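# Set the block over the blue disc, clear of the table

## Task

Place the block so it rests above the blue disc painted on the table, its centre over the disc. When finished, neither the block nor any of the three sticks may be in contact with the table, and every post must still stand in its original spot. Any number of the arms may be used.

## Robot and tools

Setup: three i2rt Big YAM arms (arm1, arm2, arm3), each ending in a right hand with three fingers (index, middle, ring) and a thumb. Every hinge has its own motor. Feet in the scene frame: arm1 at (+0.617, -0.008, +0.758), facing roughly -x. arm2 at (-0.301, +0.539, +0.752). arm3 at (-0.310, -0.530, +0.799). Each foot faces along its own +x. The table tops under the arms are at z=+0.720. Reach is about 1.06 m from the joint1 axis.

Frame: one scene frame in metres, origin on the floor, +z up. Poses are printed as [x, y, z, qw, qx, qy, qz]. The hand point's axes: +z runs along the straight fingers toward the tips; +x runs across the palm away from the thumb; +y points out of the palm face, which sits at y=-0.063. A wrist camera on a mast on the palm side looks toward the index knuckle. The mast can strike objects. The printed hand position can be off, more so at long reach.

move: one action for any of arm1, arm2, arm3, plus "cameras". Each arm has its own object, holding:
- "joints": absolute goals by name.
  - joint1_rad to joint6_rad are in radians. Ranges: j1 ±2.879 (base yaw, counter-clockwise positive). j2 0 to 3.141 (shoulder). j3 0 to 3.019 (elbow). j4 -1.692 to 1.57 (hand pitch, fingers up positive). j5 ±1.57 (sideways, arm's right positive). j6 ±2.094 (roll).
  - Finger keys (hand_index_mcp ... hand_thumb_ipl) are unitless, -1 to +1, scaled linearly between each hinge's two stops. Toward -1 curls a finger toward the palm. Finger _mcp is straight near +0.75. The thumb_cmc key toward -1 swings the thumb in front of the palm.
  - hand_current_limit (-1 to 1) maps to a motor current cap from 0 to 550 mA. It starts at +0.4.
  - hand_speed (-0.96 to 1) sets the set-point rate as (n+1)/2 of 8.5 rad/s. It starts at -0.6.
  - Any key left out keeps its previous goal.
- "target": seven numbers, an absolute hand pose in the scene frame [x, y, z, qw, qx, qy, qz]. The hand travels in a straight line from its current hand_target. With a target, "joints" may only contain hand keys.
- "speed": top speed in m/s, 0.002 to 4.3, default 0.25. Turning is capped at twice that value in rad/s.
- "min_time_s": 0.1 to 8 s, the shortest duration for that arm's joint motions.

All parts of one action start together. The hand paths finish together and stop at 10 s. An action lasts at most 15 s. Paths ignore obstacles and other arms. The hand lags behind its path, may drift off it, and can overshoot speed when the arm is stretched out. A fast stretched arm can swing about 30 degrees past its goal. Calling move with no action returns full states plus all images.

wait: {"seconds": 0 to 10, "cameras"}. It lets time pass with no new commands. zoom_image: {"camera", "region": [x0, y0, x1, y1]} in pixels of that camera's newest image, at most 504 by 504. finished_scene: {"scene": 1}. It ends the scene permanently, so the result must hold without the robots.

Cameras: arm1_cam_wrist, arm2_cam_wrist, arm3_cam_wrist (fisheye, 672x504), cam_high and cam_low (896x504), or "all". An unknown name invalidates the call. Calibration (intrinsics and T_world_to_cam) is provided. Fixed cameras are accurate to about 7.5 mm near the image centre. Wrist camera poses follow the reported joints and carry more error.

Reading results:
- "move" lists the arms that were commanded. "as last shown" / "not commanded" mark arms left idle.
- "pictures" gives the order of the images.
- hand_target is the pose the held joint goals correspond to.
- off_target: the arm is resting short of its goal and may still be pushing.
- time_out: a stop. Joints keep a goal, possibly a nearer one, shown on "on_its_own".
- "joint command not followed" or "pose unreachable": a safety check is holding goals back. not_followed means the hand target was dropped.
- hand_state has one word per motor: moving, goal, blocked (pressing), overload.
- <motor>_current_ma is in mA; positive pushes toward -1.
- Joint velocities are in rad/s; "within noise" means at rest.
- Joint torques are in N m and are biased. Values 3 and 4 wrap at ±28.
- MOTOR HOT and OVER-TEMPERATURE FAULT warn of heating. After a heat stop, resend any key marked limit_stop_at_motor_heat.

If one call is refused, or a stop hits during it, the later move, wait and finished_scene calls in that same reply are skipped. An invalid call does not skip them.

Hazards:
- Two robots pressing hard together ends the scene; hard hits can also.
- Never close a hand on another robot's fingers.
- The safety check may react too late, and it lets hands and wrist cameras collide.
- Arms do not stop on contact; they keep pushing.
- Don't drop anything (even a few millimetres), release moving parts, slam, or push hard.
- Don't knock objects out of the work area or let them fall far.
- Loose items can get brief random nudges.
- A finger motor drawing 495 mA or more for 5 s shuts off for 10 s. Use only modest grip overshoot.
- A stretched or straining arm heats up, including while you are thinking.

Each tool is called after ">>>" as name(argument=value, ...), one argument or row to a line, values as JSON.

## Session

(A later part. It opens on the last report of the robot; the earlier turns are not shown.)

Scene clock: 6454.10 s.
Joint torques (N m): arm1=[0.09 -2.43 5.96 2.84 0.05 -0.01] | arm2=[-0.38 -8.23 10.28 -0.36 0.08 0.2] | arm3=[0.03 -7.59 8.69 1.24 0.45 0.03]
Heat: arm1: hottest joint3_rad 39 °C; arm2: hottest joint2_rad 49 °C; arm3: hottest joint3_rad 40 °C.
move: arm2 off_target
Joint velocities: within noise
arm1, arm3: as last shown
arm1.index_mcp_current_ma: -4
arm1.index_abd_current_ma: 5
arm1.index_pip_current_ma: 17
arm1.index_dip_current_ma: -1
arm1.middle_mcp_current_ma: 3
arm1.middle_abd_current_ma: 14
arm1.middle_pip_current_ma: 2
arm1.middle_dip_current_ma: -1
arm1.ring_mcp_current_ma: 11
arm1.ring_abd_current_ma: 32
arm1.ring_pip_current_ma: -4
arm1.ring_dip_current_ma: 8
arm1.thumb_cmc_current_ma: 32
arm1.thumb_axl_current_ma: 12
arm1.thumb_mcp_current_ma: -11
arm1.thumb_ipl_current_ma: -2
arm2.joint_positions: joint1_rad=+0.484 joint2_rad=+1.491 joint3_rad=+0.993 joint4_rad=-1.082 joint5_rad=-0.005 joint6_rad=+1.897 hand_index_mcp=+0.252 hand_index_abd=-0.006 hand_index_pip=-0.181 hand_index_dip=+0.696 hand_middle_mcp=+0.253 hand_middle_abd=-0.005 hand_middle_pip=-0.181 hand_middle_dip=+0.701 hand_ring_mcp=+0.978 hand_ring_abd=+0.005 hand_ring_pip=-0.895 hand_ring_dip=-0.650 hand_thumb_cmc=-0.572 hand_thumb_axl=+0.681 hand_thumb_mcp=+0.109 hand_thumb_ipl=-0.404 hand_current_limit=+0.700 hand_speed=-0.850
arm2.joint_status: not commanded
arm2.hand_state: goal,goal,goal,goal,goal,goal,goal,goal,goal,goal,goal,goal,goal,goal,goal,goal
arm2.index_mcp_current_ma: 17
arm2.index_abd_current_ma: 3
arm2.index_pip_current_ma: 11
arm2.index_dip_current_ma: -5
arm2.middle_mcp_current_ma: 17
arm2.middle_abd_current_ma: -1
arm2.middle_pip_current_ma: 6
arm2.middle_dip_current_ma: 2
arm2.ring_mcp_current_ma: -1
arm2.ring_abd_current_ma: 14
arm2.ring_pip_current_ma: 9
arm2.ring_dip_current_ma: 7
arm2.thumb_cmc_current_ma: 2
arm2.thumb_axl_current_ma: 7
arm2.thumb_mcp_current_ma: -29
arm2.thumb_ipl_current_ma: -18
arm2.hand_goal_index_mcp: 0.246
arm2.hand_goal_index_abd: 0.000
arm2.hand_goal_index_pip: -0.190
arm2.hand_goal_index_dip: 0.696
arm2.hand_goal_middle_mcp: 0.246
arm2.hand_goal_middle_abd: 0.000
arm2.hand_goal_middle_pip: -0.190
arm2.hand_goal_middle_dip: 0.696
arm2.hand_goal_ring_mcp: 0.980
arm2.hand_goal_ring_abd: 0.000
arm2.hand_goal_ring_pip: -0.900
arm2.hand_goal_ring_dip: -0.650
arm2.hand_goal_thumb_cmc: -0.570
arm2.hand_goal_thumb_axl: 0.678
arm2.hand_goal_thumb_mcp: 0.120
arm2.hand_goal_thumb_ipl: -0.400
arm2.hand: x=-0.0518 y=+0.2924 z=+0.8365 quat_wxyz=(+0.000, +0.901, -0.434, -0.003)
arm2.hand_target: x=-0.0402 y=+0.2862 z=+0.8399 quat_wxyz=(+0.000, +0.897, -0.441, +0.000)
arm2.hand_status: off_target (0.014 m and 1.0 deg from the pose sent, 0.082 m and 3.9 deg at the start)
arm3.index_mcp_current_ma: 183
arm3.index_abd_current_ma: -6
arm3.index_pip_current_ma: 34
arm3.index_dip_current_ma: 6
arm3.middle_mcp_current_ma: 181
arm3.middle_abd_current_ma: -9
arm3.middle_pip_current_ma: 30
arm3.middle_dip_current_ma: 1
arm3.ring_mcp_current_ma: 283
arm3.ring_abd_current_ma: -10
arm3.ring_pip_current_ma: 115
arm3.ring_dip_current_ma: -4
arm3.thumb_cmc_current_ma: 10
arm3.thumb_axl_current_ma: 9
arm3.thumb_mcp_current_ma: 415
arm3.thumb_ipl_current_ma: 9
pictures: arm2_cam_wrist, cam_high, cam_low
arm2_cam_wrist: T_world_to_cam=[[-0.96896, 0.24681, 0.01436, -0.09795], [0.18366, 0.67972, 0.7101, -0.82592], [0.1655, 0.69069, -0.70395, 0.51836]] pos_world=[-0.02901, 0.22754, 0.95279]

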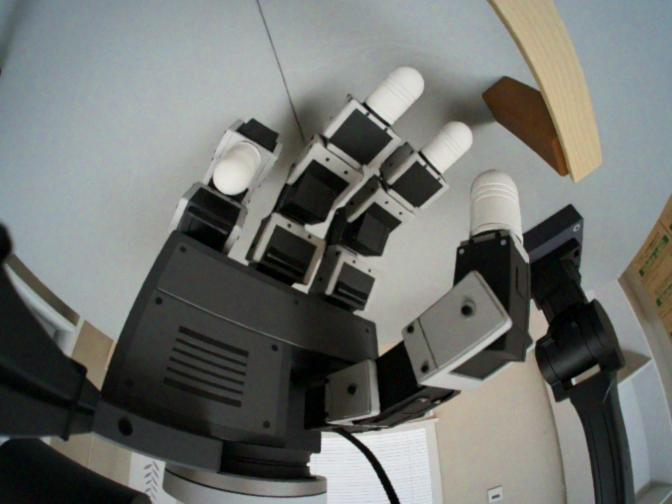

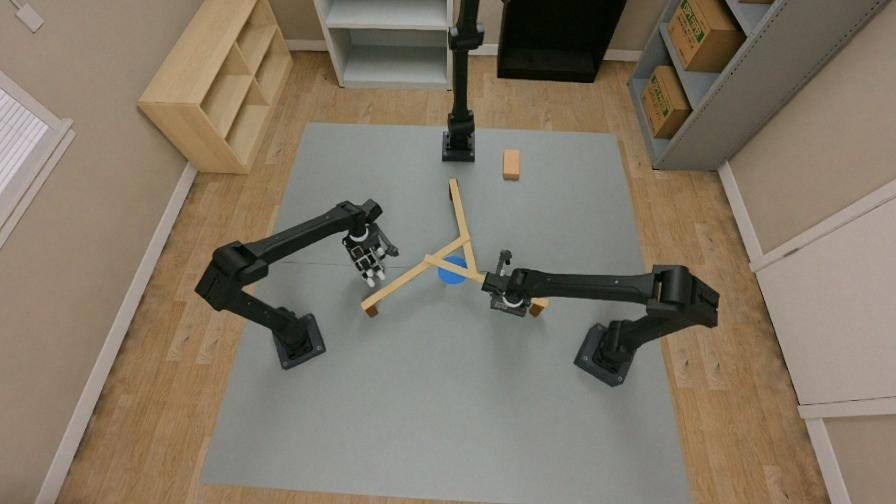

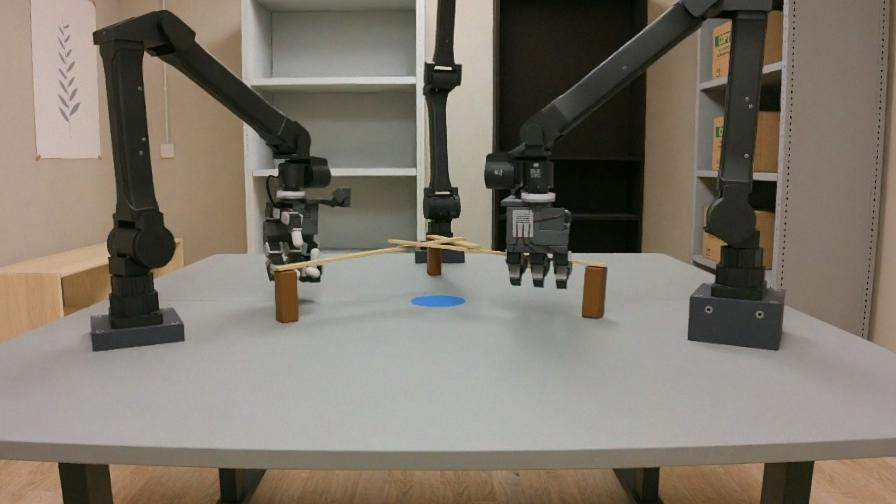

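>>> move(
  arm2={"target": [-0.035, 0.30, 1.02, 0, 0.8973, -0.4415, 0], "speed": 0.2},
)

>>> move(
  arm2={"joints": {"joint1_rad": 1.3}, "min_time_s": 3},
  arm3={"target": [-0.117, -0.2205, 0.8325, -0.003, 0.796, 0.605, 0.004], "speed": 0.03},
  cameras=["cam_high", "cam_low", "arm3_cam_wrist"],
)

>>> zoom_image(
  camera="cam_low",
  region=[380, 225, 490, 265],
)

>>> zoom_image(
  camera="cam_low",
  region=[490, 180, 630, 330],
)

Scene clock: 6496.53 s.
Joint torques (N m): arm1=[0.09 -2.43 5.96 2.84 0.04 0] | arm2=[0.15 -10.11 11.34 -0.39 0.06 0.21] | arm3=[0.03 -7.82 8.64 1.26 0.44 0.01]
Heat: arm1: hottest joint3_rad 39 °C; arm2: hottest joint2_rad 48 °C; arm3: hottest joint3_rad 40 °C.
move: arm2 off_target
Joint velocities: within noise
arm1, arm3: as last shown
arm1.index_mcp_current_ma: 0
arm1.index_pip_current_ma: 20
arm1.index_dip_current_ma: 2
arm1.middle_mcp_current_ma: 1
arm1.middle_abd_current_ma: 13
arm1.middle_pip_current_ma: 1
arm1.middle_dip_current_ma: 1
arm1.ring_mcp_current_ma: 10
arm1.ring_abd_current_ma: 23
arm1.ring_pip_current_ma: -7
arm1.ring_dip_current_ma: 9
arm1.thumb_cmc_current_ma: 34
arm1.thumb_axl_current_ma: 5
arm1.thumb_mcp_current_ma: -18
arm1.thumb_ipl_current_ma: 3
arm2.joint_positions: joint1_rad=+0.510 joint2_rad=+1.396 joint3_rad=+1.355 joint4_rad=-1.565 joint5_rad=-0.005 joint6_rad=+1.930 hand_index_mcp=+0.252 hand_index_abd=-0.005 hand_index_pip=-0.181 hand_index_dip=+0.696 hand_middle_mcp=+0.253 hand_middle_abd=-0.005 hand_middle_pip=-0.181 hand_middle_dip=+0.701 hand_ring_mcp=+0.978 hand_ring_abd=+0.005 hand_ring_pip=-0.895 hand_ring_dip=-0.650 hand_thumb_cmc=-0.572 hand_thumb_axl=+0.681 hand_thumb_mcp=+0.109 hand_thumb_ipl=-0.404 hand_current_limit=+0.700 hand_speed=-0.850
arm2.joint_status: not commanded
arm2.hand_state: goal,goal,goal,goal,goal,goal,goal,goal,goal,goal,goal,goal,goal,goal,goal,goal
arm2.index_mcp_current_ma: 12
arm2.index_abd_current_ma: 1
arm2.index_pip_current_ma: 12
arm2.index_dip_current_ma: -3
arm2.middle_mcp_current_ma: 20
arm2.middle_abd_current_ma: -4
arm2.middle_pip_current_ma: 4
arm2.middle_dip_current_ma: 3
arm2.ring_mcp_current_ma: 2
arm2.ring_abd_current_ma: 15
arm2.ring_pip_current_ma: 15
arm2.ring_dip_current_ma: 3
arm2.thumb_cmc_current_ma: 2
arm2.thumb_axl_current_ma: 5
arm2.thumb_mcp_current_ma: -30
arm2.thumb_ipl_current_ma: -13
arm2.hand_goal_index_mcp: 0.246
arm2.hand_goal_index_abd: 0.000
arm2.hand_goal_index_pip: -0.190
arm2.hand_goal_index_dip: 0.696
arm2.hand_goal_middle_mcp: 0.246
arm2.hand_goal_middle_abd: 0.000
arm2.hand_goal_middle_pip: -0.190
arm2.hand_goal_middle_dip: 0.696
arm2.hand_goal_ring_mcp: 0.980
arm2.hand_goal_ring_abd: 0.000
arm2.hand_goal_ring_pip: -0.900
arm2.hand_goal_ring_dip: -0.650
arm2.hand_goal_thumb_cmc: -0.570
arm2.hand_goal_thumb_axl: 0.678
arm2.hand_goal_thumb_mcp: 0.120
arm2.hand_goal_thumb_ipl: -0.400
arm2.hand: x=-0.0438 y=+0.3012 z=+1.0067 quat_wxyz=(-0.001, +0.899, -0.438, -0.016)
arm2.hand_target: x=-0.0354 y=+0.3002 z=+1.0199 quat_wxyz=(+0.000, +0.897, -0.441, +0.000)
arm2.hand_status: off_target (0.016 m and 1.9 deg from the pose sent, 0.184 m and 1.0 deg at the start)
arm3.index_mcp_current_ma: 188
arm3.index_abd_current_ma: -8
arm3.index_pip_current_ma: 46
arm3.index_dip_current_ma: -9
arm3.middle_mcp_current_ma: 204
arm3.middle_pip_current_ma: 38
arm3.middle_dip_current_ma: 15
arm3.ring_mcp_current_ma: 287
arm3.ring_abd_current_ma: -8
arm3.ring_pip_current_ma: 120
arm3.ring_dip_current_ma: 4
arm3.thumb_cmc_current_ma: -4
arm3.thumb_axl_current_ma: 26
arm3.thumb_mcp_current_ma: 412
arm3.thumb_ipl_current_ma: 26
pictures: none

Scene clock: 6499.87 s.
Joint torques (N m): arm1=[0.15 -2.43 5.94 2.82 0.05 0] | arm2=[-0.03 -9.93 11.29 -0.39 0.07 0.2] | arm3=[0.09 -6.95 9.58 0.58 0.43 0.02]
Heat: arm1: hottest joint3_rad 39 °C; arm2: hottest joint3_rad 49 °C; arm3: hottest joint3_rad 40 °C.
move: arm2 done; arm3 done
Joint velocities: within noise
arm1.joint_positions: joint1_rad=+0.250 joint2_rad=+1.438 joint3_rad=+2.828 joint4_rad=-1.330 joint5_rad=-0.023 joint6_rad=+1.049 hand_index_mcp=+1.000 hand_index_abd=+0.256 hand_index_pip=-0.482 hand_index_dip=+0.007 hand_middle_mcp=+0.763 hand_middle_abd=+0.145 hand_middle_pip=+0.577 hand_middle_dip=+0.696 hand_ring_mcp=+0.762 hand_ring_abd=-0.087 hand_ring_pip=+0.577 hand_ring_dip=+0.696 hand_thumb_cmc=-0.545 hand_thumb_axl=+0.683 hand_thumb_mcp=-0.784 hand_thumb_ipl=+0.168 hand_current_limit=+0.400 hand_speed=-0.600
arm1.joint_status: not commanded
arm1.hand_state: overload,goal,goal,goal,goal,goal,goal,goal,goal,blocked,goal,goal,blocked,goal,goal,goal
arm1.index_mcp_current_ma: 0
arm1.index_abd_current_ma: 3
arm1.index_pip_current_ma: 18
arm1.index_dip_current_ma: -5
arm1.middle_mcp_current_ma: 6
arm1.middle_abd_current_ma: 12
arm1.middle_pip_current_ma: 4
arm1.middle_dip_current_ma: 1
arm1.ring_mcp_current_ma: 13
arm1.ring_abd_current_ma: 31
arm1.ring_pip_current_ma: -7
arm1.ring_dip_current_ma: 14
arm1.thumb_cmc_current_ma: 38
arm1.thumb_axl_current_ma: 9
arm1.thumb_mcp_current_ma: -10
arm1.thumb_ipl_current_ma: 2
arm1.hand_goal_index_mcp: 0.754
arm1.hand_goal_index_abd: 0.250
arm1.hand_goal_index_pip: -0.500
arm1.hand_goal_index_dip: 0.000
arm1.hand_goal_middle_mcp: 0.754
arm1.hand_goal_middle_abd: 0.140
arm1.hand_goal_middle_pip: 0.576
arm1.hand_goal_middle_dip: 0.696
arm1.hand_goal_ring_mcp: 0.754
arm1.hand_goal_ring_abd: -0.140
arm1.hand_goal_ring_pip: 0.576
arm1.hand_goal_ring_dip: 0.696
arm1.hand_goal_thumb_cmc: -0.570
arm1.hand_goal_thumb_axl: 0.678
arm1.hand_goal_thumb_mcp: -0.780
arm1.hand_goal_thumb_ipl: 0.168
arm1.hand: x=+0.2486 y=-0.0272 z=+1.6844 quat_wxyz=(+0.722, +0.274, -0.631, -0.082)
arm1.hand_target: x=+0.2482 y=-0.0274 z=+1.6884 quat_wxyz=(+0.727, +0.272, -0.626, -0.083)
arm1.hand_status: not commanded
arm2.joint_positions: joint1_rad=+1.300 joint2_rad=+1.396 joint3_rad=+1.355 joint4_rad=-1.565 joint5_rad=-0.005 joint6_rad=+1.931 hand_index_mcp=+0.252 hand_index_abd=-0.006 hand_index_pip=-0.181 hand_index_dip=+0.696 hand_middle_mcp=+0.253 hand_middle_abd=-0.005 hand_middle_pip=-0.181 hand_middle_dip=+0.701 hand_ring_mcp=+0.978 hand_ring_abd=+0.005 hand_ring_pip=-0.895 hand_ring_dip=-0.650 hand_thumb_cmc=-0.572 hand_thumb_axl=+0.681 hand_thumb_mcp=+0.109 hand_thumb_ipl=-0.404 hand_current_limit=+0.700 hand_speed=-0.850
arm2.joint_status: all done
arm2.hand_state: goal,goal,goal,goal,goal,goal,goal,goal,goal,goal,goal,goal,goal,goal,goal,goal
arm2.index_mcp_current_ma: 13
arm2.index_abd_current_ma: -5
arm2.index_pip_current_ma: 7
arm2.index_dip_current_ma: -4
arm2.middle_mcp_current_ma: 20
arm2.middle_abd_current_ma: 1
arm2.middle_pip_current_ma: 5
arm2.middle_dip_current_ma: -5
arm2.ring_mcp_current_ma: -5
arm2.ring_abd_current_ma: 12
arm2.ring_pip_current_ma: 14
arm2.ring_dip_current_ma: 6
arm2.thumb_cmc_current_ma: 0
arm2.thumb_axl_current_ma: 3
arm2.thumb_mcp_current_ma: -26
arm2.thumb_ipl_current_ma: -15
arm2.hand_goal_index_mcp: 0.246
arm2.hand_goal_index_abd: 0.000
arm2.hand_goal_index_pip: -0.190
arm2.hand_goal_index_dip: 0.696
arm2.hand_goal_middle_mcp: 0.246
arm2.hand_goal_middle_abd: 0.000
arm2.hand_goal_middle_pip: -0.190
arm2.hand_goal_middle_dip: 0.696
arm2.hand_goal_ring_mcp: 0.980
arm2.hand_goal_ring_abd: 0.000
arm2.hand_goal_ring_pip: -0.900
arm2.hand_goal_ring_dip: -0.650
arm2.hand_goal_thumb_cmc: -0.570
arm2.hand_goal_thumb_axl: 0.678
arm2.hand_goal_thumb_mcp: 0.120
arm2.hand_goal_thumb_ipl: -0.400
arm2.hand: x=+0.0502 y=+0.5553 z=+1.0048 quat_wxyz=(+0.006, +0.998, -0.058, -0.018)
arm2.hand_target: x=+0.0571 y=+0.5582 z=+1.0180 quat_wxyz=(+0.001, +0.998, -0.065, -0.002)
arm2.hand_status: not commanded
arm3.joint_positions: joint1_rad=+0.205 joint2_rad=+1.491 joint3_rad=+0.843 joint4_rad=-0.911 joint5_rad=+0.001 joint6_rad=+1.519 hand_index_mcp=+0.041 hand_index_abd=-0.015 hand_index_pip=+0.032 hand_index_dip=+0.697 hand_middle_mcp=+0.017 hand_middle_abd=-0.011 hand_middle_pip=+0.022 hand_middle_dip=+0.694 hand_ring_mcp=-0.014 hand_ring_abd=-0.021 hand_ring_pip=+0.016 hand_ring_dip=+0.694 hand_thumb_cmc=-0.565 hand_thumb_axl=+0.685 hand_thumb_mcp=-0.230 hand_thumb_ipl=-0.333 hand_current_limit=+0.700 hand_speed=-0.600
arm3.joint_status: not commanded
arm3.hand_state: blocked,goal,blocked,goal,blocked,goal,blocked,goal,blocked,blocked,blocked,goal,goal,goal,blocked,goal
arm3.index_mcp_current_ma: 185
arm3.index_abd_current_ma: -10
arm3.index_pip_current_ma: 40
arm3.index_dip_current_ma: 10
arm3.middle_mcp_current_ma: 185
arm3.middle_abd_current_ma: 6
arm3.middle_pip_current_ma: 38
arm3.middle_dip_current_ma: 14
arm3.ring_mcp_current_ma: 290
arm3.ring_abd_current_ma: -15
arm3.ring_pip_current_ma: 110
arm3.ring_dip_current_ma: -3
arm3.thumb_cmc_current_ma: 7
arm3.thumb_axl_current_ma: 8
arm3.thumb_mcp_current_ma: 397
arm3.thumb_ipl_current_ma: 24
arm3.hand_goal_index_mcp: -0.062
arm3.hand_goal_index_abd: 0.000
arm3.hand_goal_index_pip: 0.000
arm3.hand_goal_index_dip: 0.696
arm3.hand_goal_middle_mcp: -0.088
arm3.hand_goal_middle_abd: 0.000
arm3.hand_goal_middle_pip: -0.014
arm3.hand_goal_middle_dip: 0.696
arm3.hand_goal_ring_mcp: -0.170
arm3.hand_goal_ring_abd: 0.000
arm3.hand_goal_ring_pip: -0.058
arm3.hand_goal_ring_dip: 0.696
arm3.hand_goal_thumb_cmc: -0.570
arm3.hand_goal_thumb_axl: 0.678
arm3.hand_goal_thumb_mcp: -0.392
arm3.hand_goal_thumb_ipl: -0.344
arm3.hand: x=-0.1173 y=-0.2272 z=+0.8326 quat_wxyz=(-0.002, +0.796, +0.605, +0.003)
arm3.hand_target: x=-0.1171 y=-0.2205 z=+0.8325 quat_wxyz=(-0.003, +0.796, +0.605, +0.004)
arm3.hand_status: done (0.007 m and 0.2 deg from the pose sent, 0.006 m and 0.2 deg at the start)
pictures: arm3_cam_wrist, cam_high, cam_low
arm3_cam_wrist: T_world_to_cam=[[0.41043, -0.91096, -0.04125, -0.08898], [-0.60481, -0.30579, 0.73532, -0.79871], [-0.68246, -0.27685, -0.67646, 0.54185]] pos_world=[-0.07675, -0.17529, 0.95018]

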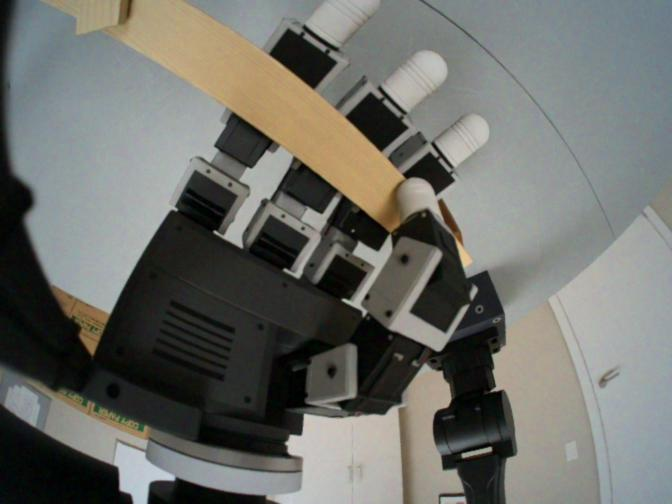

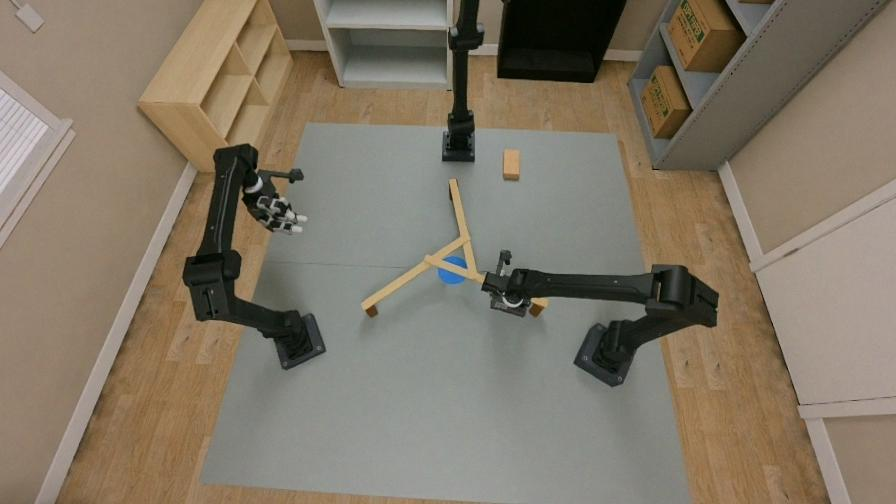

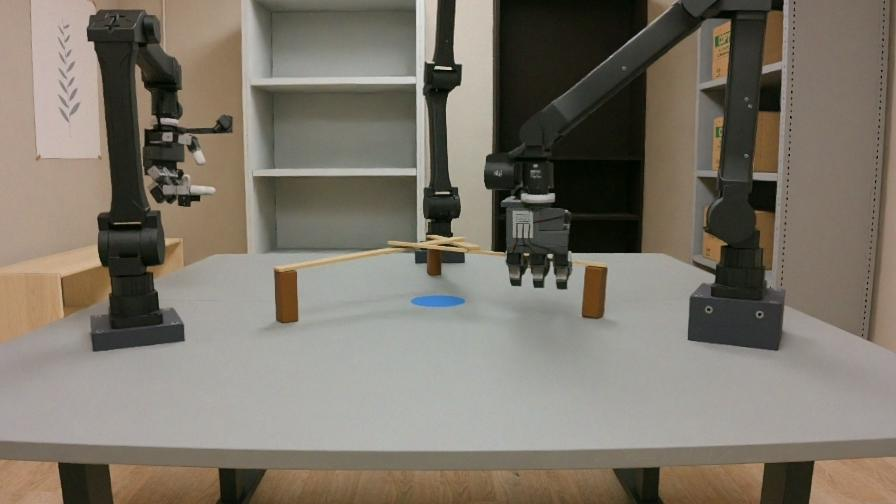

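Scaled by 4.582 from the camera's image (finer frame: 1280x720).

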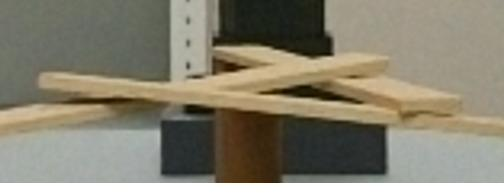

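Scaled by 3.360 from the camera's image (finer frame: 1280x720).

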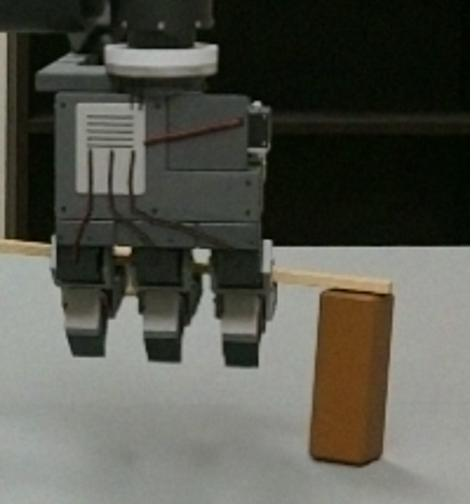

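>>> zoom_image(
  camera="cam_low",
  region=[560, 250, 630, 330],
)

>>> zoom_image(
  camera="cam_high",
  region=[500, 280, 570, 330],
)

Scaled by 6.300 from the camera's image (finer frame: 1280x720).

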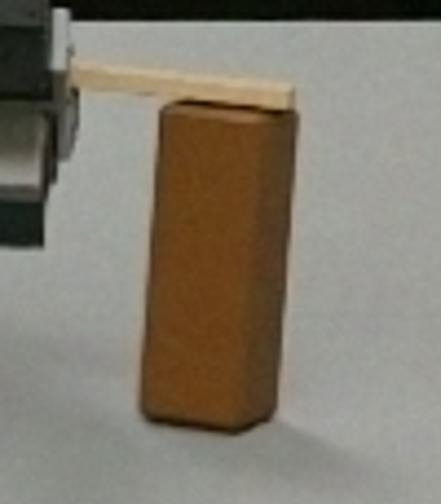

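Scaled by 7.200 from the camera's image (finer frame: 1280x720).

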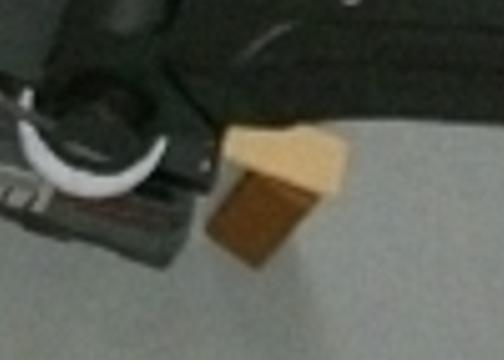

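>>> move(
  arm3={"target": [-0.116, -0.216, 0.831, 0.0, 0.796, 0.605, 0.0], "speed": 0.03},
  cameras=["cam_high", "cam_low", "arm3_cam_wrist"],
)

>>> zoom_image(
  camera="cam_low",
  region=[380, 225, 490, 265],
)

>>> zoom_image(
  camera="cam_low",
  region=[560, 250, 630, 330],
)

Scene clock: 6524.03 s.
Joint torques (N m): arm1=[0.15 -2.49 5.94 2.82 0.04 -0.01] | arm2=[-0.44 -9.93 11.26 -0.39 0.07 0.21] | arm3=[0.26 -6.42 10.55 0.42 0.16 0.04]
Heat: arm1: hottest joint3_rad 39 °C; arm2: hottest joint3_rad 53 °C; arm3: hottest joint3_rad 40 °C.
move: arm3 off_target
Joint velocities: within noise
arm1, arm2: as last shown
arm1.index_mcp_current_ma: -7
arm1.index_abd_current_ma: 4
arm1.index_pip_current_ma: 21
arm1.index_dip_current_ma: 6
arm1.middle_mcp_current_ma: 8
arm1.middle_abd_current_ma: 10
arm1.middle_pip_current_ma: 2
arm1.ring_mcp_current_ma: 9
arm1.ring_abd_current_ma: 28
arm1.ring_pip_current_ma: -10
arm1.ring_dip_current_ma: 6
arm1.thumb_cmc_current_ma: 29
arm1.thumb_axl_current_ma: 7
arm1.thumb_mcp_current_ma: -18
arm1.thumb_ipl_current_ma: -2
arm2.index_mcp_current_ma: 11
arm2.index_abd_current_ma: -2
arm2.index_pip_current_ma: 6
arm2.index_dip_current_ma: -8
arm2.middle_mcp_current_ma: 18
arm2.middle_abd_current_ma: -3
arm2.middle_pip_current_ma: 4
arm2.middle_dip_current_ma: -3
arm2.ring_mcp_current_ma: -4
arm2.ring_abd_current_ma: 13
arm2.ring_dip_current_ma: 4
arm2.thumb_cmc_current_ma: 7
arm2.thumb_axl_current_ma: 12
arm2.thumb_mcp_current_ma: -32
arm2.thumb_ipl_current_ma: -13
arm3.joint_positions: joint1_rad=+0.205 joint2_rad=+1.501 joint3_rad=+0.849 joint4_rad=-0.914 joint5_rad=+0.008 joint6_rad=+1.519 hand_index_mcp=+0.041 hand_index_abd=-0.015 hand_index_pip=+0.033 hand_index_dip=+0.697 hand_middle_mcp=+0.016 hand_middle_abd=-0.011 hand_middle_pip=+0.021 hand_middle_dip=+0.694 hand_ring_mcp=-0.016 hand_ring_abd=-0.021 hand_ring_pip=+0.015 hand_ring_dip=+0.694 hand_thumb_cmc=-0.564 hand_thumb_axl=+0.685 hand_thumb_mcp=-0.229 hand_thumb_ipl=-0.333 hand_current_limit=+0.700 hand_speed=-0.600
arm3.joint_status: not commanded
arm3.hand_state: blocked,goal,blocked,goal,blocked,goal,blocked,goal,blocked,blocked,blocked,goal,goal,goal,blocked,goal
arm3.index_mcp_current_ma: 188
arm3.index_abd_current_ma: -13
arm3.index_pip_current_ma: 41
arm3.index_dip_current_ma: 5
arm3.middle_mcp_current_ma: 185
arm3.middle_abd_current_ma: 1
arm3.middle_pip_current_ma: 20
arm3.middle_dip_current_ma: 16
arm3.ring_mcp_current_ma: 278
arm3.ring_abd_current_ma: -30
arm3.ring_pip_current_ma: 120
arm3.ring_dip_current_ma: -10
arm3.thumb_cmc_current_ma: 0
arm3.thumb_axl_current_ma: 19
arm3.thumb_mcp_current_ma: 416
arm3.thumb_ipl_current_ma: 9
arm3.hand_goal_index_mcp: -0.062
arm3.hand_goal_index_abd: 0.000
arm3.hand_goal_index_pip: 0.000
arm3.hand_goal_index_dip: 0.696
arm3.hand_goal_middle_mcp: -0.088
arm3.hand_goal_middle_abd: 0.000
arm3.hand_goal_middle_pip: -0.014
arm3.hand_goal_middle_dip: 0.696
arm3.hand_goal_ring_mcp: -0.170
arm3.hand_goal_ring_abd: 0.000
arm3.hand_goal_ring_pip: -0.058
arm3.hand_goal_ring_dip: 0.696
arm3.hand_goal_thumb_cmc: -0.570
arm3.hand_goal_thumb_axl: 0.678
arm3.hand_goal_thumb_mcp: -0.392
arm3.hand_goal_thumb_ipl: -0.344
arm3.hand: x=-0.1158 y=-0.2266 z=+0.8317 quat_wxyz=(+0.003, +0.796, +0.605, +0.002)
arm3.hand_target: x=-0.1161 y=-0.2162 z=+0.8311 quat_wxyz=(+0.000, +0.796, +0.605, +0.000)
arm3.hand_status: off_target (0.011 m and 0.4 deg from the pose sent, 0.011 m and 0.4 deg at the start)
pictures: arm3_cam_wrist, cam_high, cam_low
arm3_cam_wrist: T_world_to_cam=[[0.41059, -0.91129, -0.03107, -0.09773], [-0.60816, -0.29908, 0.73532, -0.79582], [-0.67938, -0.28302, -0.67701, 0.54184]] pos_world=[-0.07574, -0.17372, 0.94897]

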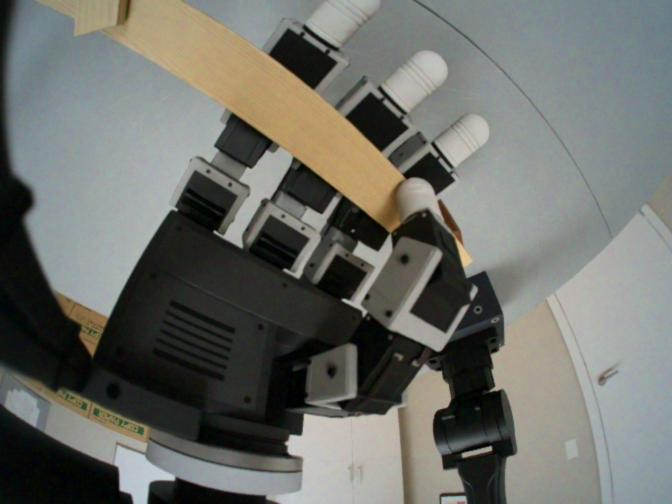

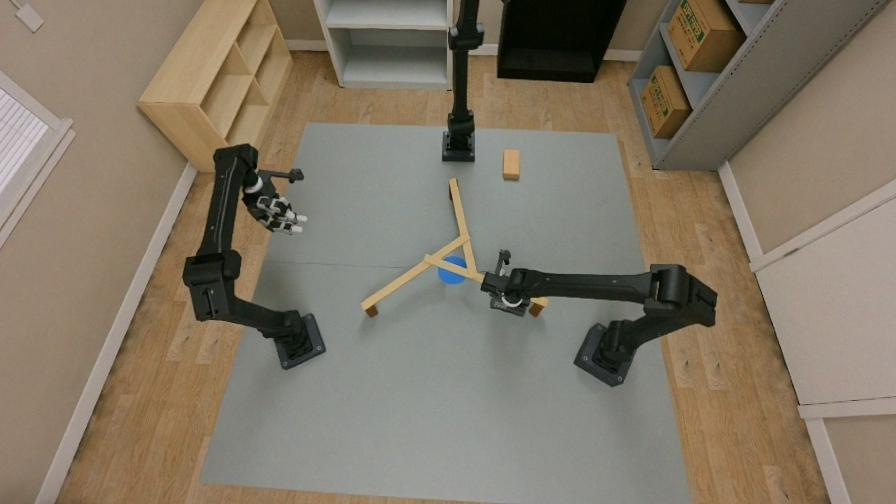

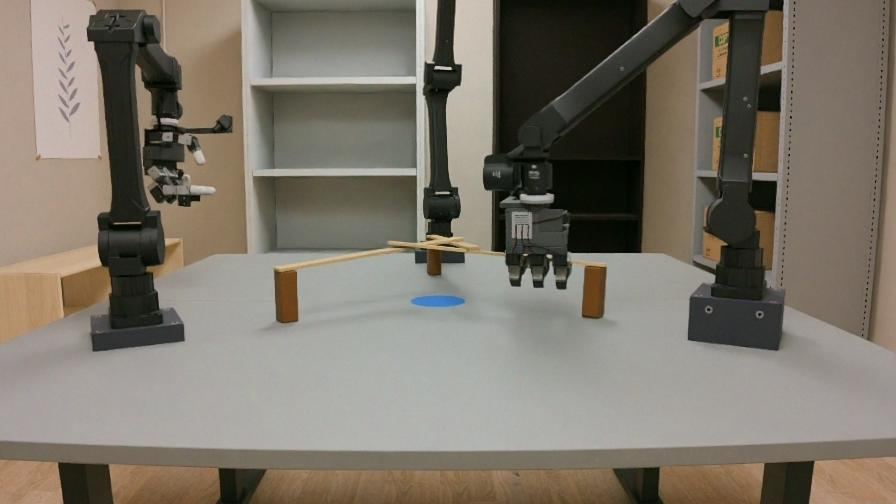

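Scaled by 4.582 from the camera's image (finer frame: 1280x720).

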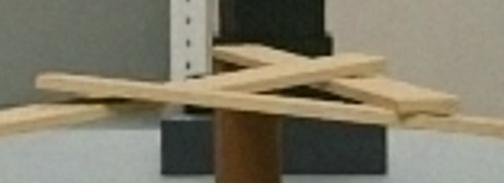

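Scaled by 6.300 from the camera's image (finer frame: 1280x720).

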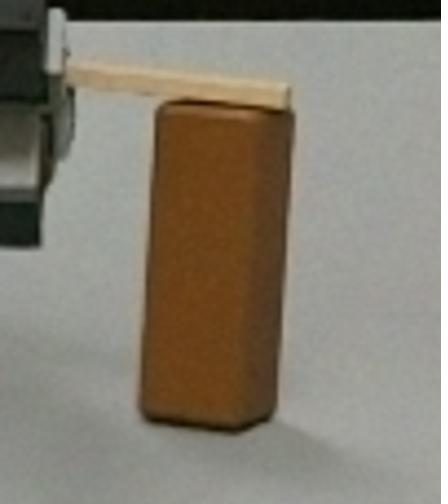

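>>> move(
  arm3={"target": [-0.116, -0.214, 0.8285, 0.006, 0.796, 0.605, -0.008], "speed": 0.03},
  cameras=["cam_high", "cam_low", "arm3_cam_wrist"],
)

>>> zoom_image(
  camera="cam_low",
  region=[380, 225, 490, 265],
)

>>> zoom_image(
  camera="cam_low",
  region=[560, 250, 630, 330],
)

Scene clock: 6539.40 s.
Joint torques (N m): arm1=[0.09 -2.43 5.96 2.82 0.05 -0.01] | arm2=[-0.32 -10.05 11.28 -0.43 0.06 0.2] | arm3=[0.26 -6.18 10.51 0.53 0.08 0.02]
Heat: arm1: hottest joint3_rad 39 °C; arm2: hottest joint3_rad 54 °C; arm3: hottest joint3_rad 41 °C.
move: arm3 off_target
Joint velocities: within noise
arm1, arm2: as last shown
arm1.index_mcp_current_ma: 0
arm1.index_abd_current_ma: 1
arm1.index_pip_current_ma: 18
arm1.index_dip_current_ma: 0
arm1.middle_mcp_current_ma: 3
arm1.middle_abd_current_ma: 5
arm1.middle_pip_current_ma: 4
arm1.middle_dip_current_ma: 0
arm1.ring_mcp_current_ma: 7
arm1.ring_abd_current_ma: 27
arm1.ring_pip_current_ma: -2
arm1.ring_dip_current_ma: 15
arm1.thumb_cmc_current_ma: 36
arm1.thumb_axl_current_ma: 11
arm1.thumb_mcp_current_ma: -21
arm1.thumb_ipl_current_ma: 1
arm2.index_mcp_current_ma: 14
arm2.index_abd_current_ma: 2
arm2.index_pip_current_ma: 9
arm2.index_dip_current_ma: -7
arm2.middle_abd_current_ma: 0
arm2.middle_pip_current_ma: 5
arm2.ring_mcp_current_ma: -2
arm2.ring_abd_current_ma: 12
arm2.ring_pip_current_ma: 15
arm2.ring_dip_current_ma: 6
arm2.thumb_cmc_current_ma: 0
arm2.thumb_axl_current_ma: 11
arm2.thumb_mcp_current_ma: -30
arm2.thumb_ipl_current_ma: -8
arm3.joint_positions: joint1_rad=+0.205 joint2_rad=+1.518 joint3_rad=+0.864 joint4_rad=-0.931 joint5_rad=+0.011 joint6_rad=+1.523 hand_index_mcp=+0.043 hand_index_abd=-0.015 hand_index_pip=+0.034 hand_index_dip=+0.697 hand_middle_mcp=+0.011 hand_middle_abd=-0.010 hand_middle_pip=+0.021 hand_middle_dip=+0.695 hand_ring_mcp=-0.028 hand_ring_abd=-0.021 hand_ring_pip=+0.009 hand_ring_dip=+0.694 hand_thumb_cmc=-0.564 hand_thumb_axl=+0.687 hand_thumb_mcp=-0.229 hand_thumb_ipl=-0.335 hand_current_limit=+0.700 hand_speed=-0.600
arm3.joint_status: not commanded
arm3.hand_state: blocked,goal,blocked,goal,blocked,goal,blocked,goal,blocked,blocked,blocked,goal,goal,goal,blocked,goal
arm3.index_mcp_current_ma: 189
arm3.index_abd_current_ma: 0
arm3.index_pip_current_ma: 51
arm3.index_dip_current_ma: 12
arm3.middle_mcp_current_ma: 166
arm3.middle_abd_current_ma: 2
arm3.middle_pip_current_ma: 26
arm3.middle_dip_current_ma: -1
arm3.ring_mcp_current_ma: 254
arm3.ring_abd_current_ma: -18
arm3.ring_pip_current_ma: 102
arm3.ring_dip_current_ma: 2
arm3.thumb_cmc_current_ma: 13
arm3.thumb_axl_current_ma: 13
arm3.thumb_mcp_current_ma: 419
arm3.thumb_ipl_current_ma: 9
arm3.hand_goal_index_mcp: -0.062
arm3.hand_goal_index_abd: 0.000
arm3.hand_goal_index_pip: 0.000
arm3.hand_goal_index_dip: 0.696
arm3.hand_goal_middle_mcp: -0.088
arm3.hand_goal_middle_abd: 0.000
arm3.hand_goal_middle_pip: -0.014
arm3.hand_goal_middle_dip: 0.696
arm3.hand_goal_ring_mcp: -0.170
arm3.hand_goal_ring_abd: 0.000
arm3.hand_goal_ring_pip: -0.058
arm3.hand_goal_ring_dip: 0.696
arm3.hand_goal_thumb_cmc: -0.570
arm3.hand_goal_thumb_axl: 0.678
arm3.hand_goal_thumb_mcp: -0.392
arm3.hand_goal_thumb_ipl: -0.344
arm3.hand: x=-0.1150 y=-0.2257 z=+0.8312 quat_wxyz=(+0.009, +0.798, +0.603, -0.005)
arm3.hand_target: x=-0.1161 y=-0.2142 z=+0.8286 quat_wxyz=(+0.006, +0.796, +0.605, -0.008)
arm3.hand_status: off_target (0.012 m and 0.6 deg from the pose sent, 0.013 m and 1.2 deg at the start)
pictures: arm3_cam_wrist, cam_high, cam_low
arm3_cam_wrist: T_world_to_cam=[[0.4064, -0.91357, -0.01521, -0.11139], [-0.60725, -0.28249, 0.74259, -0.7969], [-0.6827, -0.29256, -0.66957, 0.53362]] pos_world=[-0.07435, -0.17077, 0.94738]

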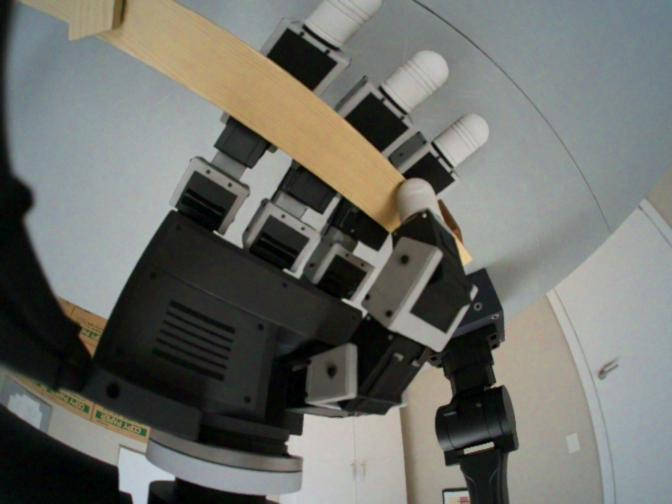

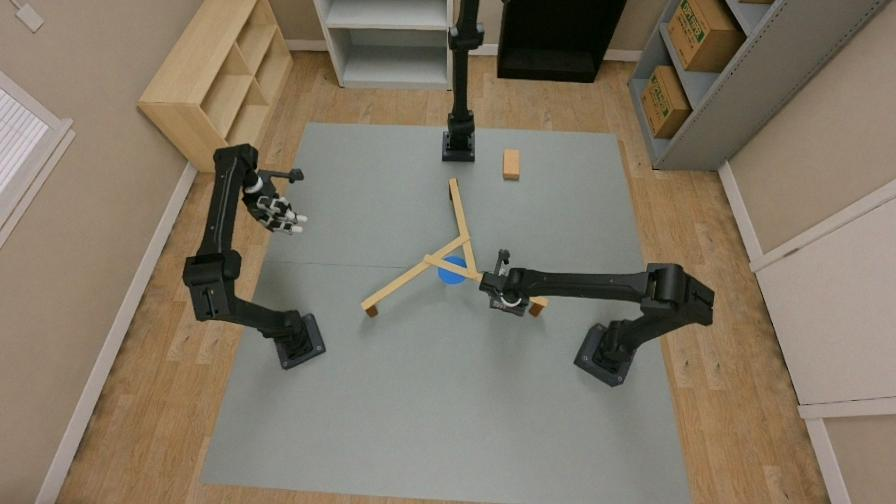

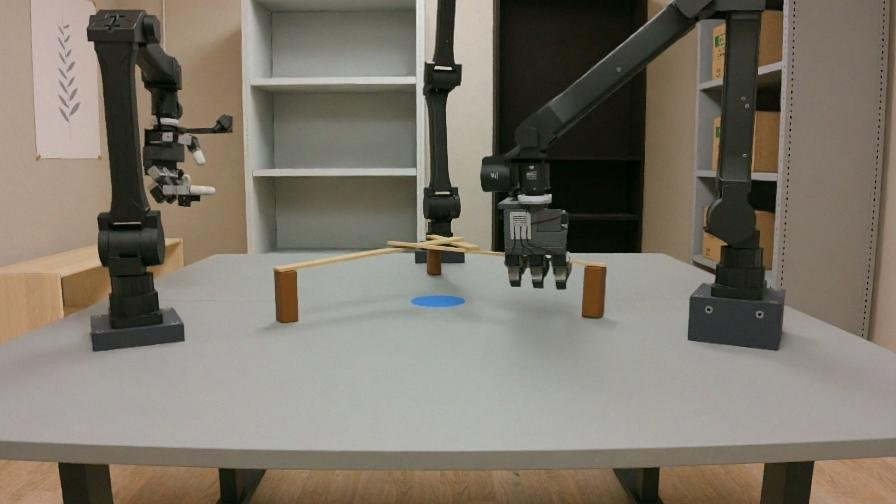

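Scaled by 4.582 from the camera's image (finer frame: 1280x720).

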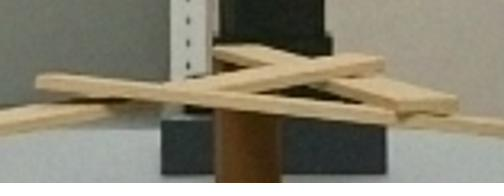

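Scaled by 6.300 from the camera's image (finer frame: 1280x720).

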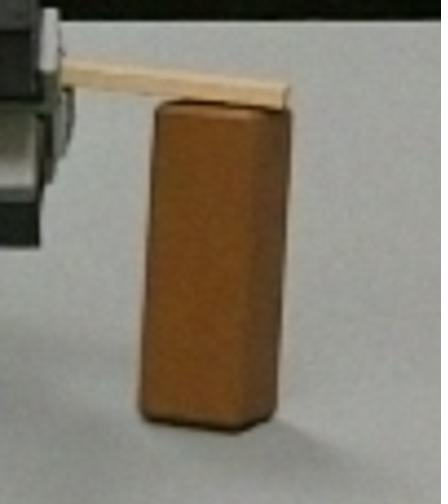

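>>> zoom_image(
  camera="cam_low",
  region=[380, 230, 430, 260],
)

>>> zoom_image(
  camera="arm3_cam_wrist",
  region=[0, 0, 240, 120],
)

>>> zoom_image(
  camera="cam_high",
  region=[420, 225, 500, 285],
)

Scaled by 10.080 from the camera's image (finer frame: 1280x720).

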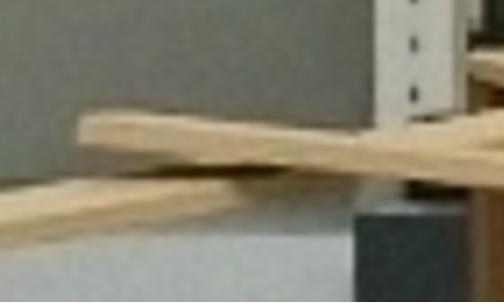

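Scaled by 2.100 from the camera's image (finer frame: 960x720).

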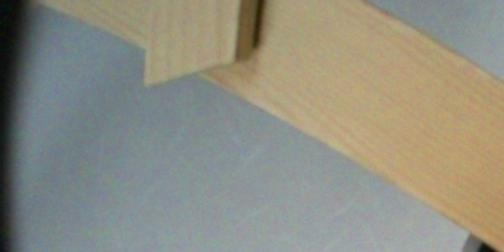

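Scaled by 6.300 from the camera's image (finer frame: 1280x720).

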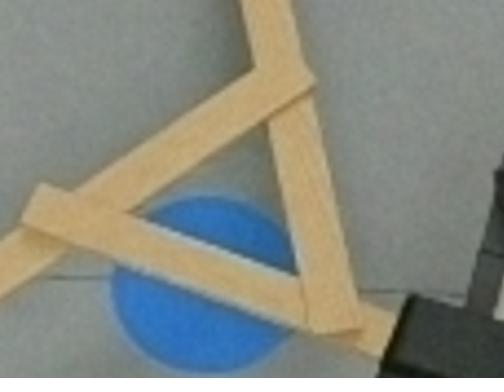

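>>> move(
  arm3={"joints": {"hand_ring_mcp": -0.11, "hand_middle_mcp": -0.07, "hand_speed": -0.93}},
  cameras=["cam_high", "cam_low", "arm3_cam_wrist"],
)

>>> zoom_image(
  camera="cam_low",
  region=[380, 230, 430, 260],
)

>>> zoom_image(
  camera="cam_low",
  region=[560, 250, 630, 330],
)

Scene clock: 6618.53 s.
Joint torques (N m): arm1=[0.09 -2.49 5.96 2.82 0.04 0] | arm2=[-0.32 -9.99 11.28 -0.39 0.07 0.2] | arm3=[0.38 -6.12 10.48 0.49 0.09 0.03]
Heat: arm1: hottest joint3_rad 39 °C; arm2: hottest joint3_rad 57 °C; arm3: hottest joint3_rad 43 °C.
move: arm3 off_target
Joint velocities: within noise
arm1, arm2: as last shown
arm1.index_mcp_current_ma: -3
arm1.index_abd_current_ma: 3
arm1.index_pip_current_ma: 22
arm1.index_dip_current_ma: 1
arm1.middle_mcp_current_ma: 6
arm1.middle_abd_current_ma: 12
arm1.middle_pip_current_ma: 1
arm1.middle_dip_current_ma: -1
arm1.ring_mcp_current_ma: 2
arm1.ring_abd_current_ma: 26
arm1.ring_pip_current_ma: -6
arm1.ring_dip_current_ma: 11
arm1.thumb_cmc_current_ma: 31
arm1.thumb_axl_current_ma: 9
arm1.thumb_mcp_current_ma: -11
arm1.thumb_ipl_current_ma: 0
arm2.index_mcp_current_ma: 11
arm2.index_abd_current_ma: -2
arm2.index_pip_current_ma: 6
arm2.index_dip_current_ma: -5
arm2.middle_abd_current_ma: 2
arm2.middle_pip_current_ma: 6
arm2.middle_dip_current_ma: 3
arm2.ring_mcp_current_ma: -5
arm2.ring_abd_current_ma: 15
arm2.ring_dip_current_ma: 3
arm2.thumb_cmc_current_ma: 1
arm2.thumb_axl_current_ma: 3
arm2.thumb_mcp_current_ma: -27
arm2.thumb_ipl_current_ma: -13
arm3.joint_positions: joint1_rad=+0.205 joint2_rad=+1.518 joint3_rad=+0.864 joint4_rad=-0.931 joint5_rad=+0.011 joint6_rad=+1.523 hand_index_mcp=+0.043 hand_index_abd=-0.015 hand_index_pip=+0.034 hand_index_dip=+0.697 hand_middle_mcp=+0.011 hand_middle_abd=-0.010 hand_middle_pip=+0.021 hand_middle_dip=+0.695 hand_ring_mcp=-0.028 hand_ring_abd=-0.021 hand_ring_pip=+0.009 hand_ring_dip=+0.694 hand_thumb_cmc=-0.564 hand_thumb_axl=+0.687 hand_thumb_mcp=-0.229 hand_thumb_ipl=-0.335 hand_current_limit=+0.700 hand_speed=-0.930
arm3.joint_status: hand_middle_mcp off_target (ended at +0.011, target -0.070); hand_ring_mcp off_target (ended at -0.028, target -0.110); the others done
arm3.hand_state: blocked,goal,blocked,goal,blocked,goal,blocked,goal,blocked,blocked,blocked,goal,goal,goal,blocked,goal
arm3.index_mcp_current_ma: 196
arm3.index_abd_current_ma: 3
arm3.index_pip_current_ma: 37
arm3.index_dip_current_ma: 7
arm3.middle_mcp_current_ma: 129
arm3.middle_abd_current_ma: 2
arm3.middle_pip_current_ma: 28
arm3.middle_dip_current_ma: 13
arm3.ring_mcp_current_ma: 121
arm3.ring_abd_current_ma: -20
arm3.ring_pip_current_ma: 106
arm3.ring_dip_current_ma: 3
arm3.thumb_cmc_current_ma: 4
arm3.thumb_axl_current_ma: 11
arm3.thumb_mcp_current_ma: 403
arm3.thumb_ipl_current_ma: 5
arm3.hand_goal_index_mcp: -0.062
arm3.hand_goal_index_abd: 0.000
arm3.hand_goal_index_pip: 0.000
arm3.hand_goal_index_dip: 0.696
arm3.hand_goal_middle_mcp: -0.070
arm3.hand_goal_middle_abd: 0.000
arm3.hand_goal_middle_pip: -0.014
arm3.hand_goal_middle_dip: 0.696
arm3.hand_goal_ring_mcp: -0.110
arm3.hand_goal_ring_abd: 0.000
arm3.hand_goal_ring_pip: -0.058
arm3.hand_goal_ring_dip: 0.696
arm3.hand_goal_thumb_cmc: -0.570
arm3.hand_goal_thumb_axl: 0.678
arm3.hand_goal_thumb_mcp: -0.392
arm3.hand_goal_thumb_ipl: -0.344
arm3.hand: x=-0.1150 y=-0.2257 z=+0.8312 quat_wxyz=(+0.009, +0.798, +0.603, -0.005)
arm3.hand_target: x=-0.1161 y=-0.2142 z=+0.8286 quat_wxyz=(+0.006, +0.796, +0.605, -0.008)
arm3.hand_status: not commanded
pictures: arm3_cam_wrist, cam_high, cam_low
arm3_cam_wrist: T_world_to_cam=[[0.4064, -0.91357, -0.01521, -0.11139], [-0.60725, -0.28249, 0.74259, -0.7969], [-0.6827, -0.29256, -0.66957, 0.53362]] pos_world=[-0.07435, -0.17077, 0.94738]

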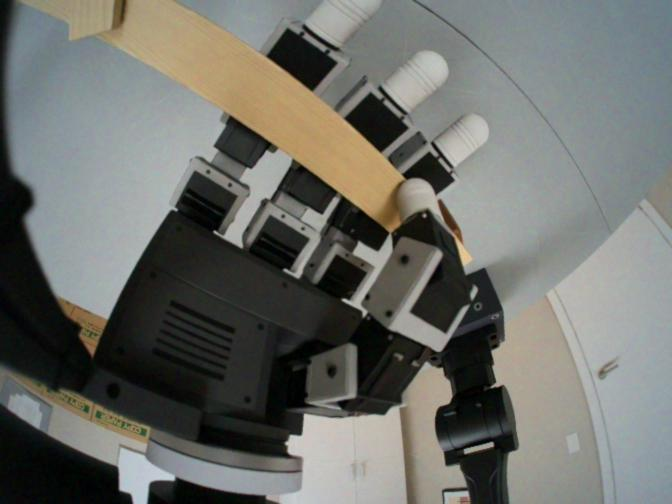

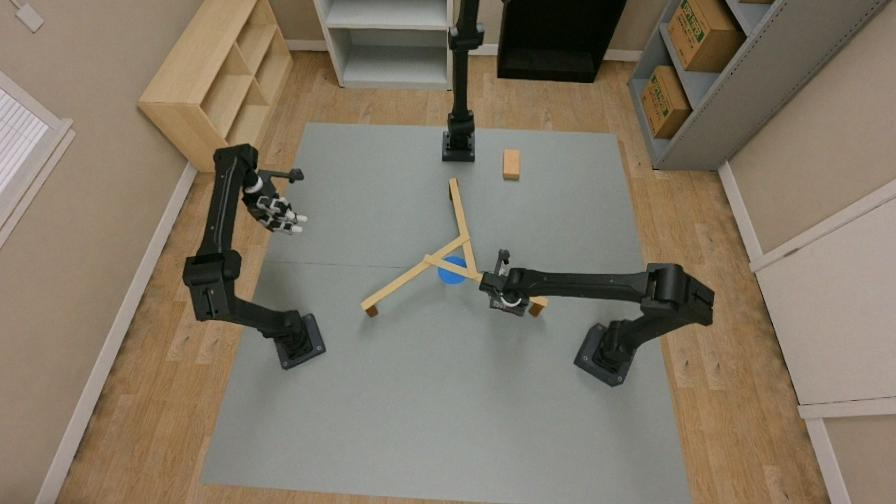

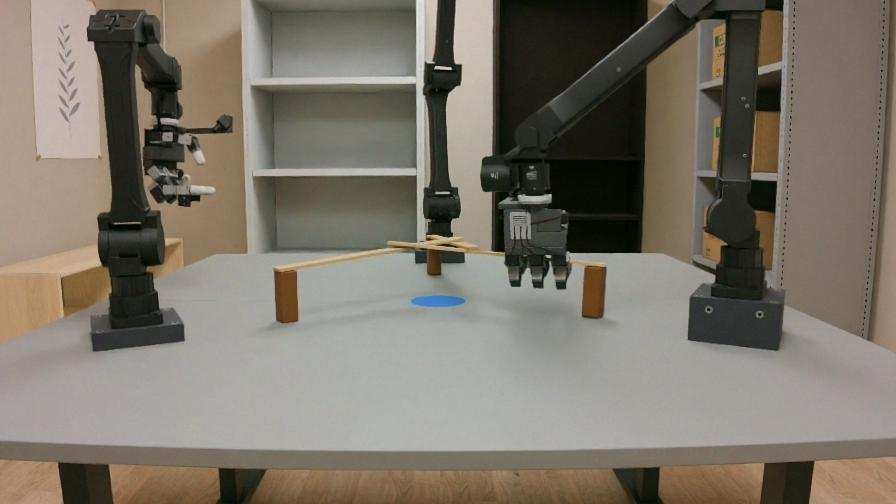

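Scaled by 10.080 from the camera's image (finer frame: 1280x720).

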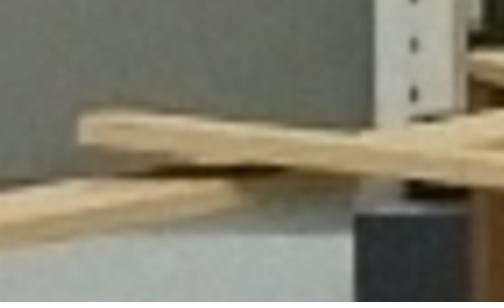

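Scaled by 6.300 from the camera's image (finer frame: 1280x720).

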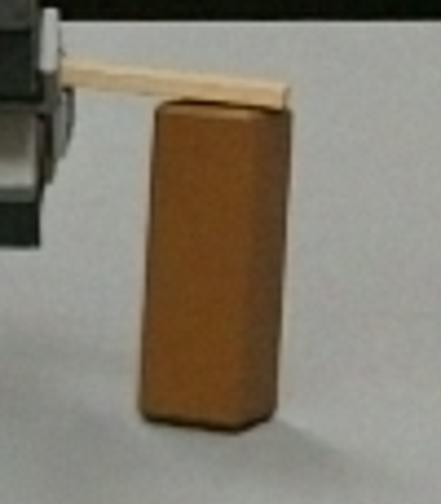

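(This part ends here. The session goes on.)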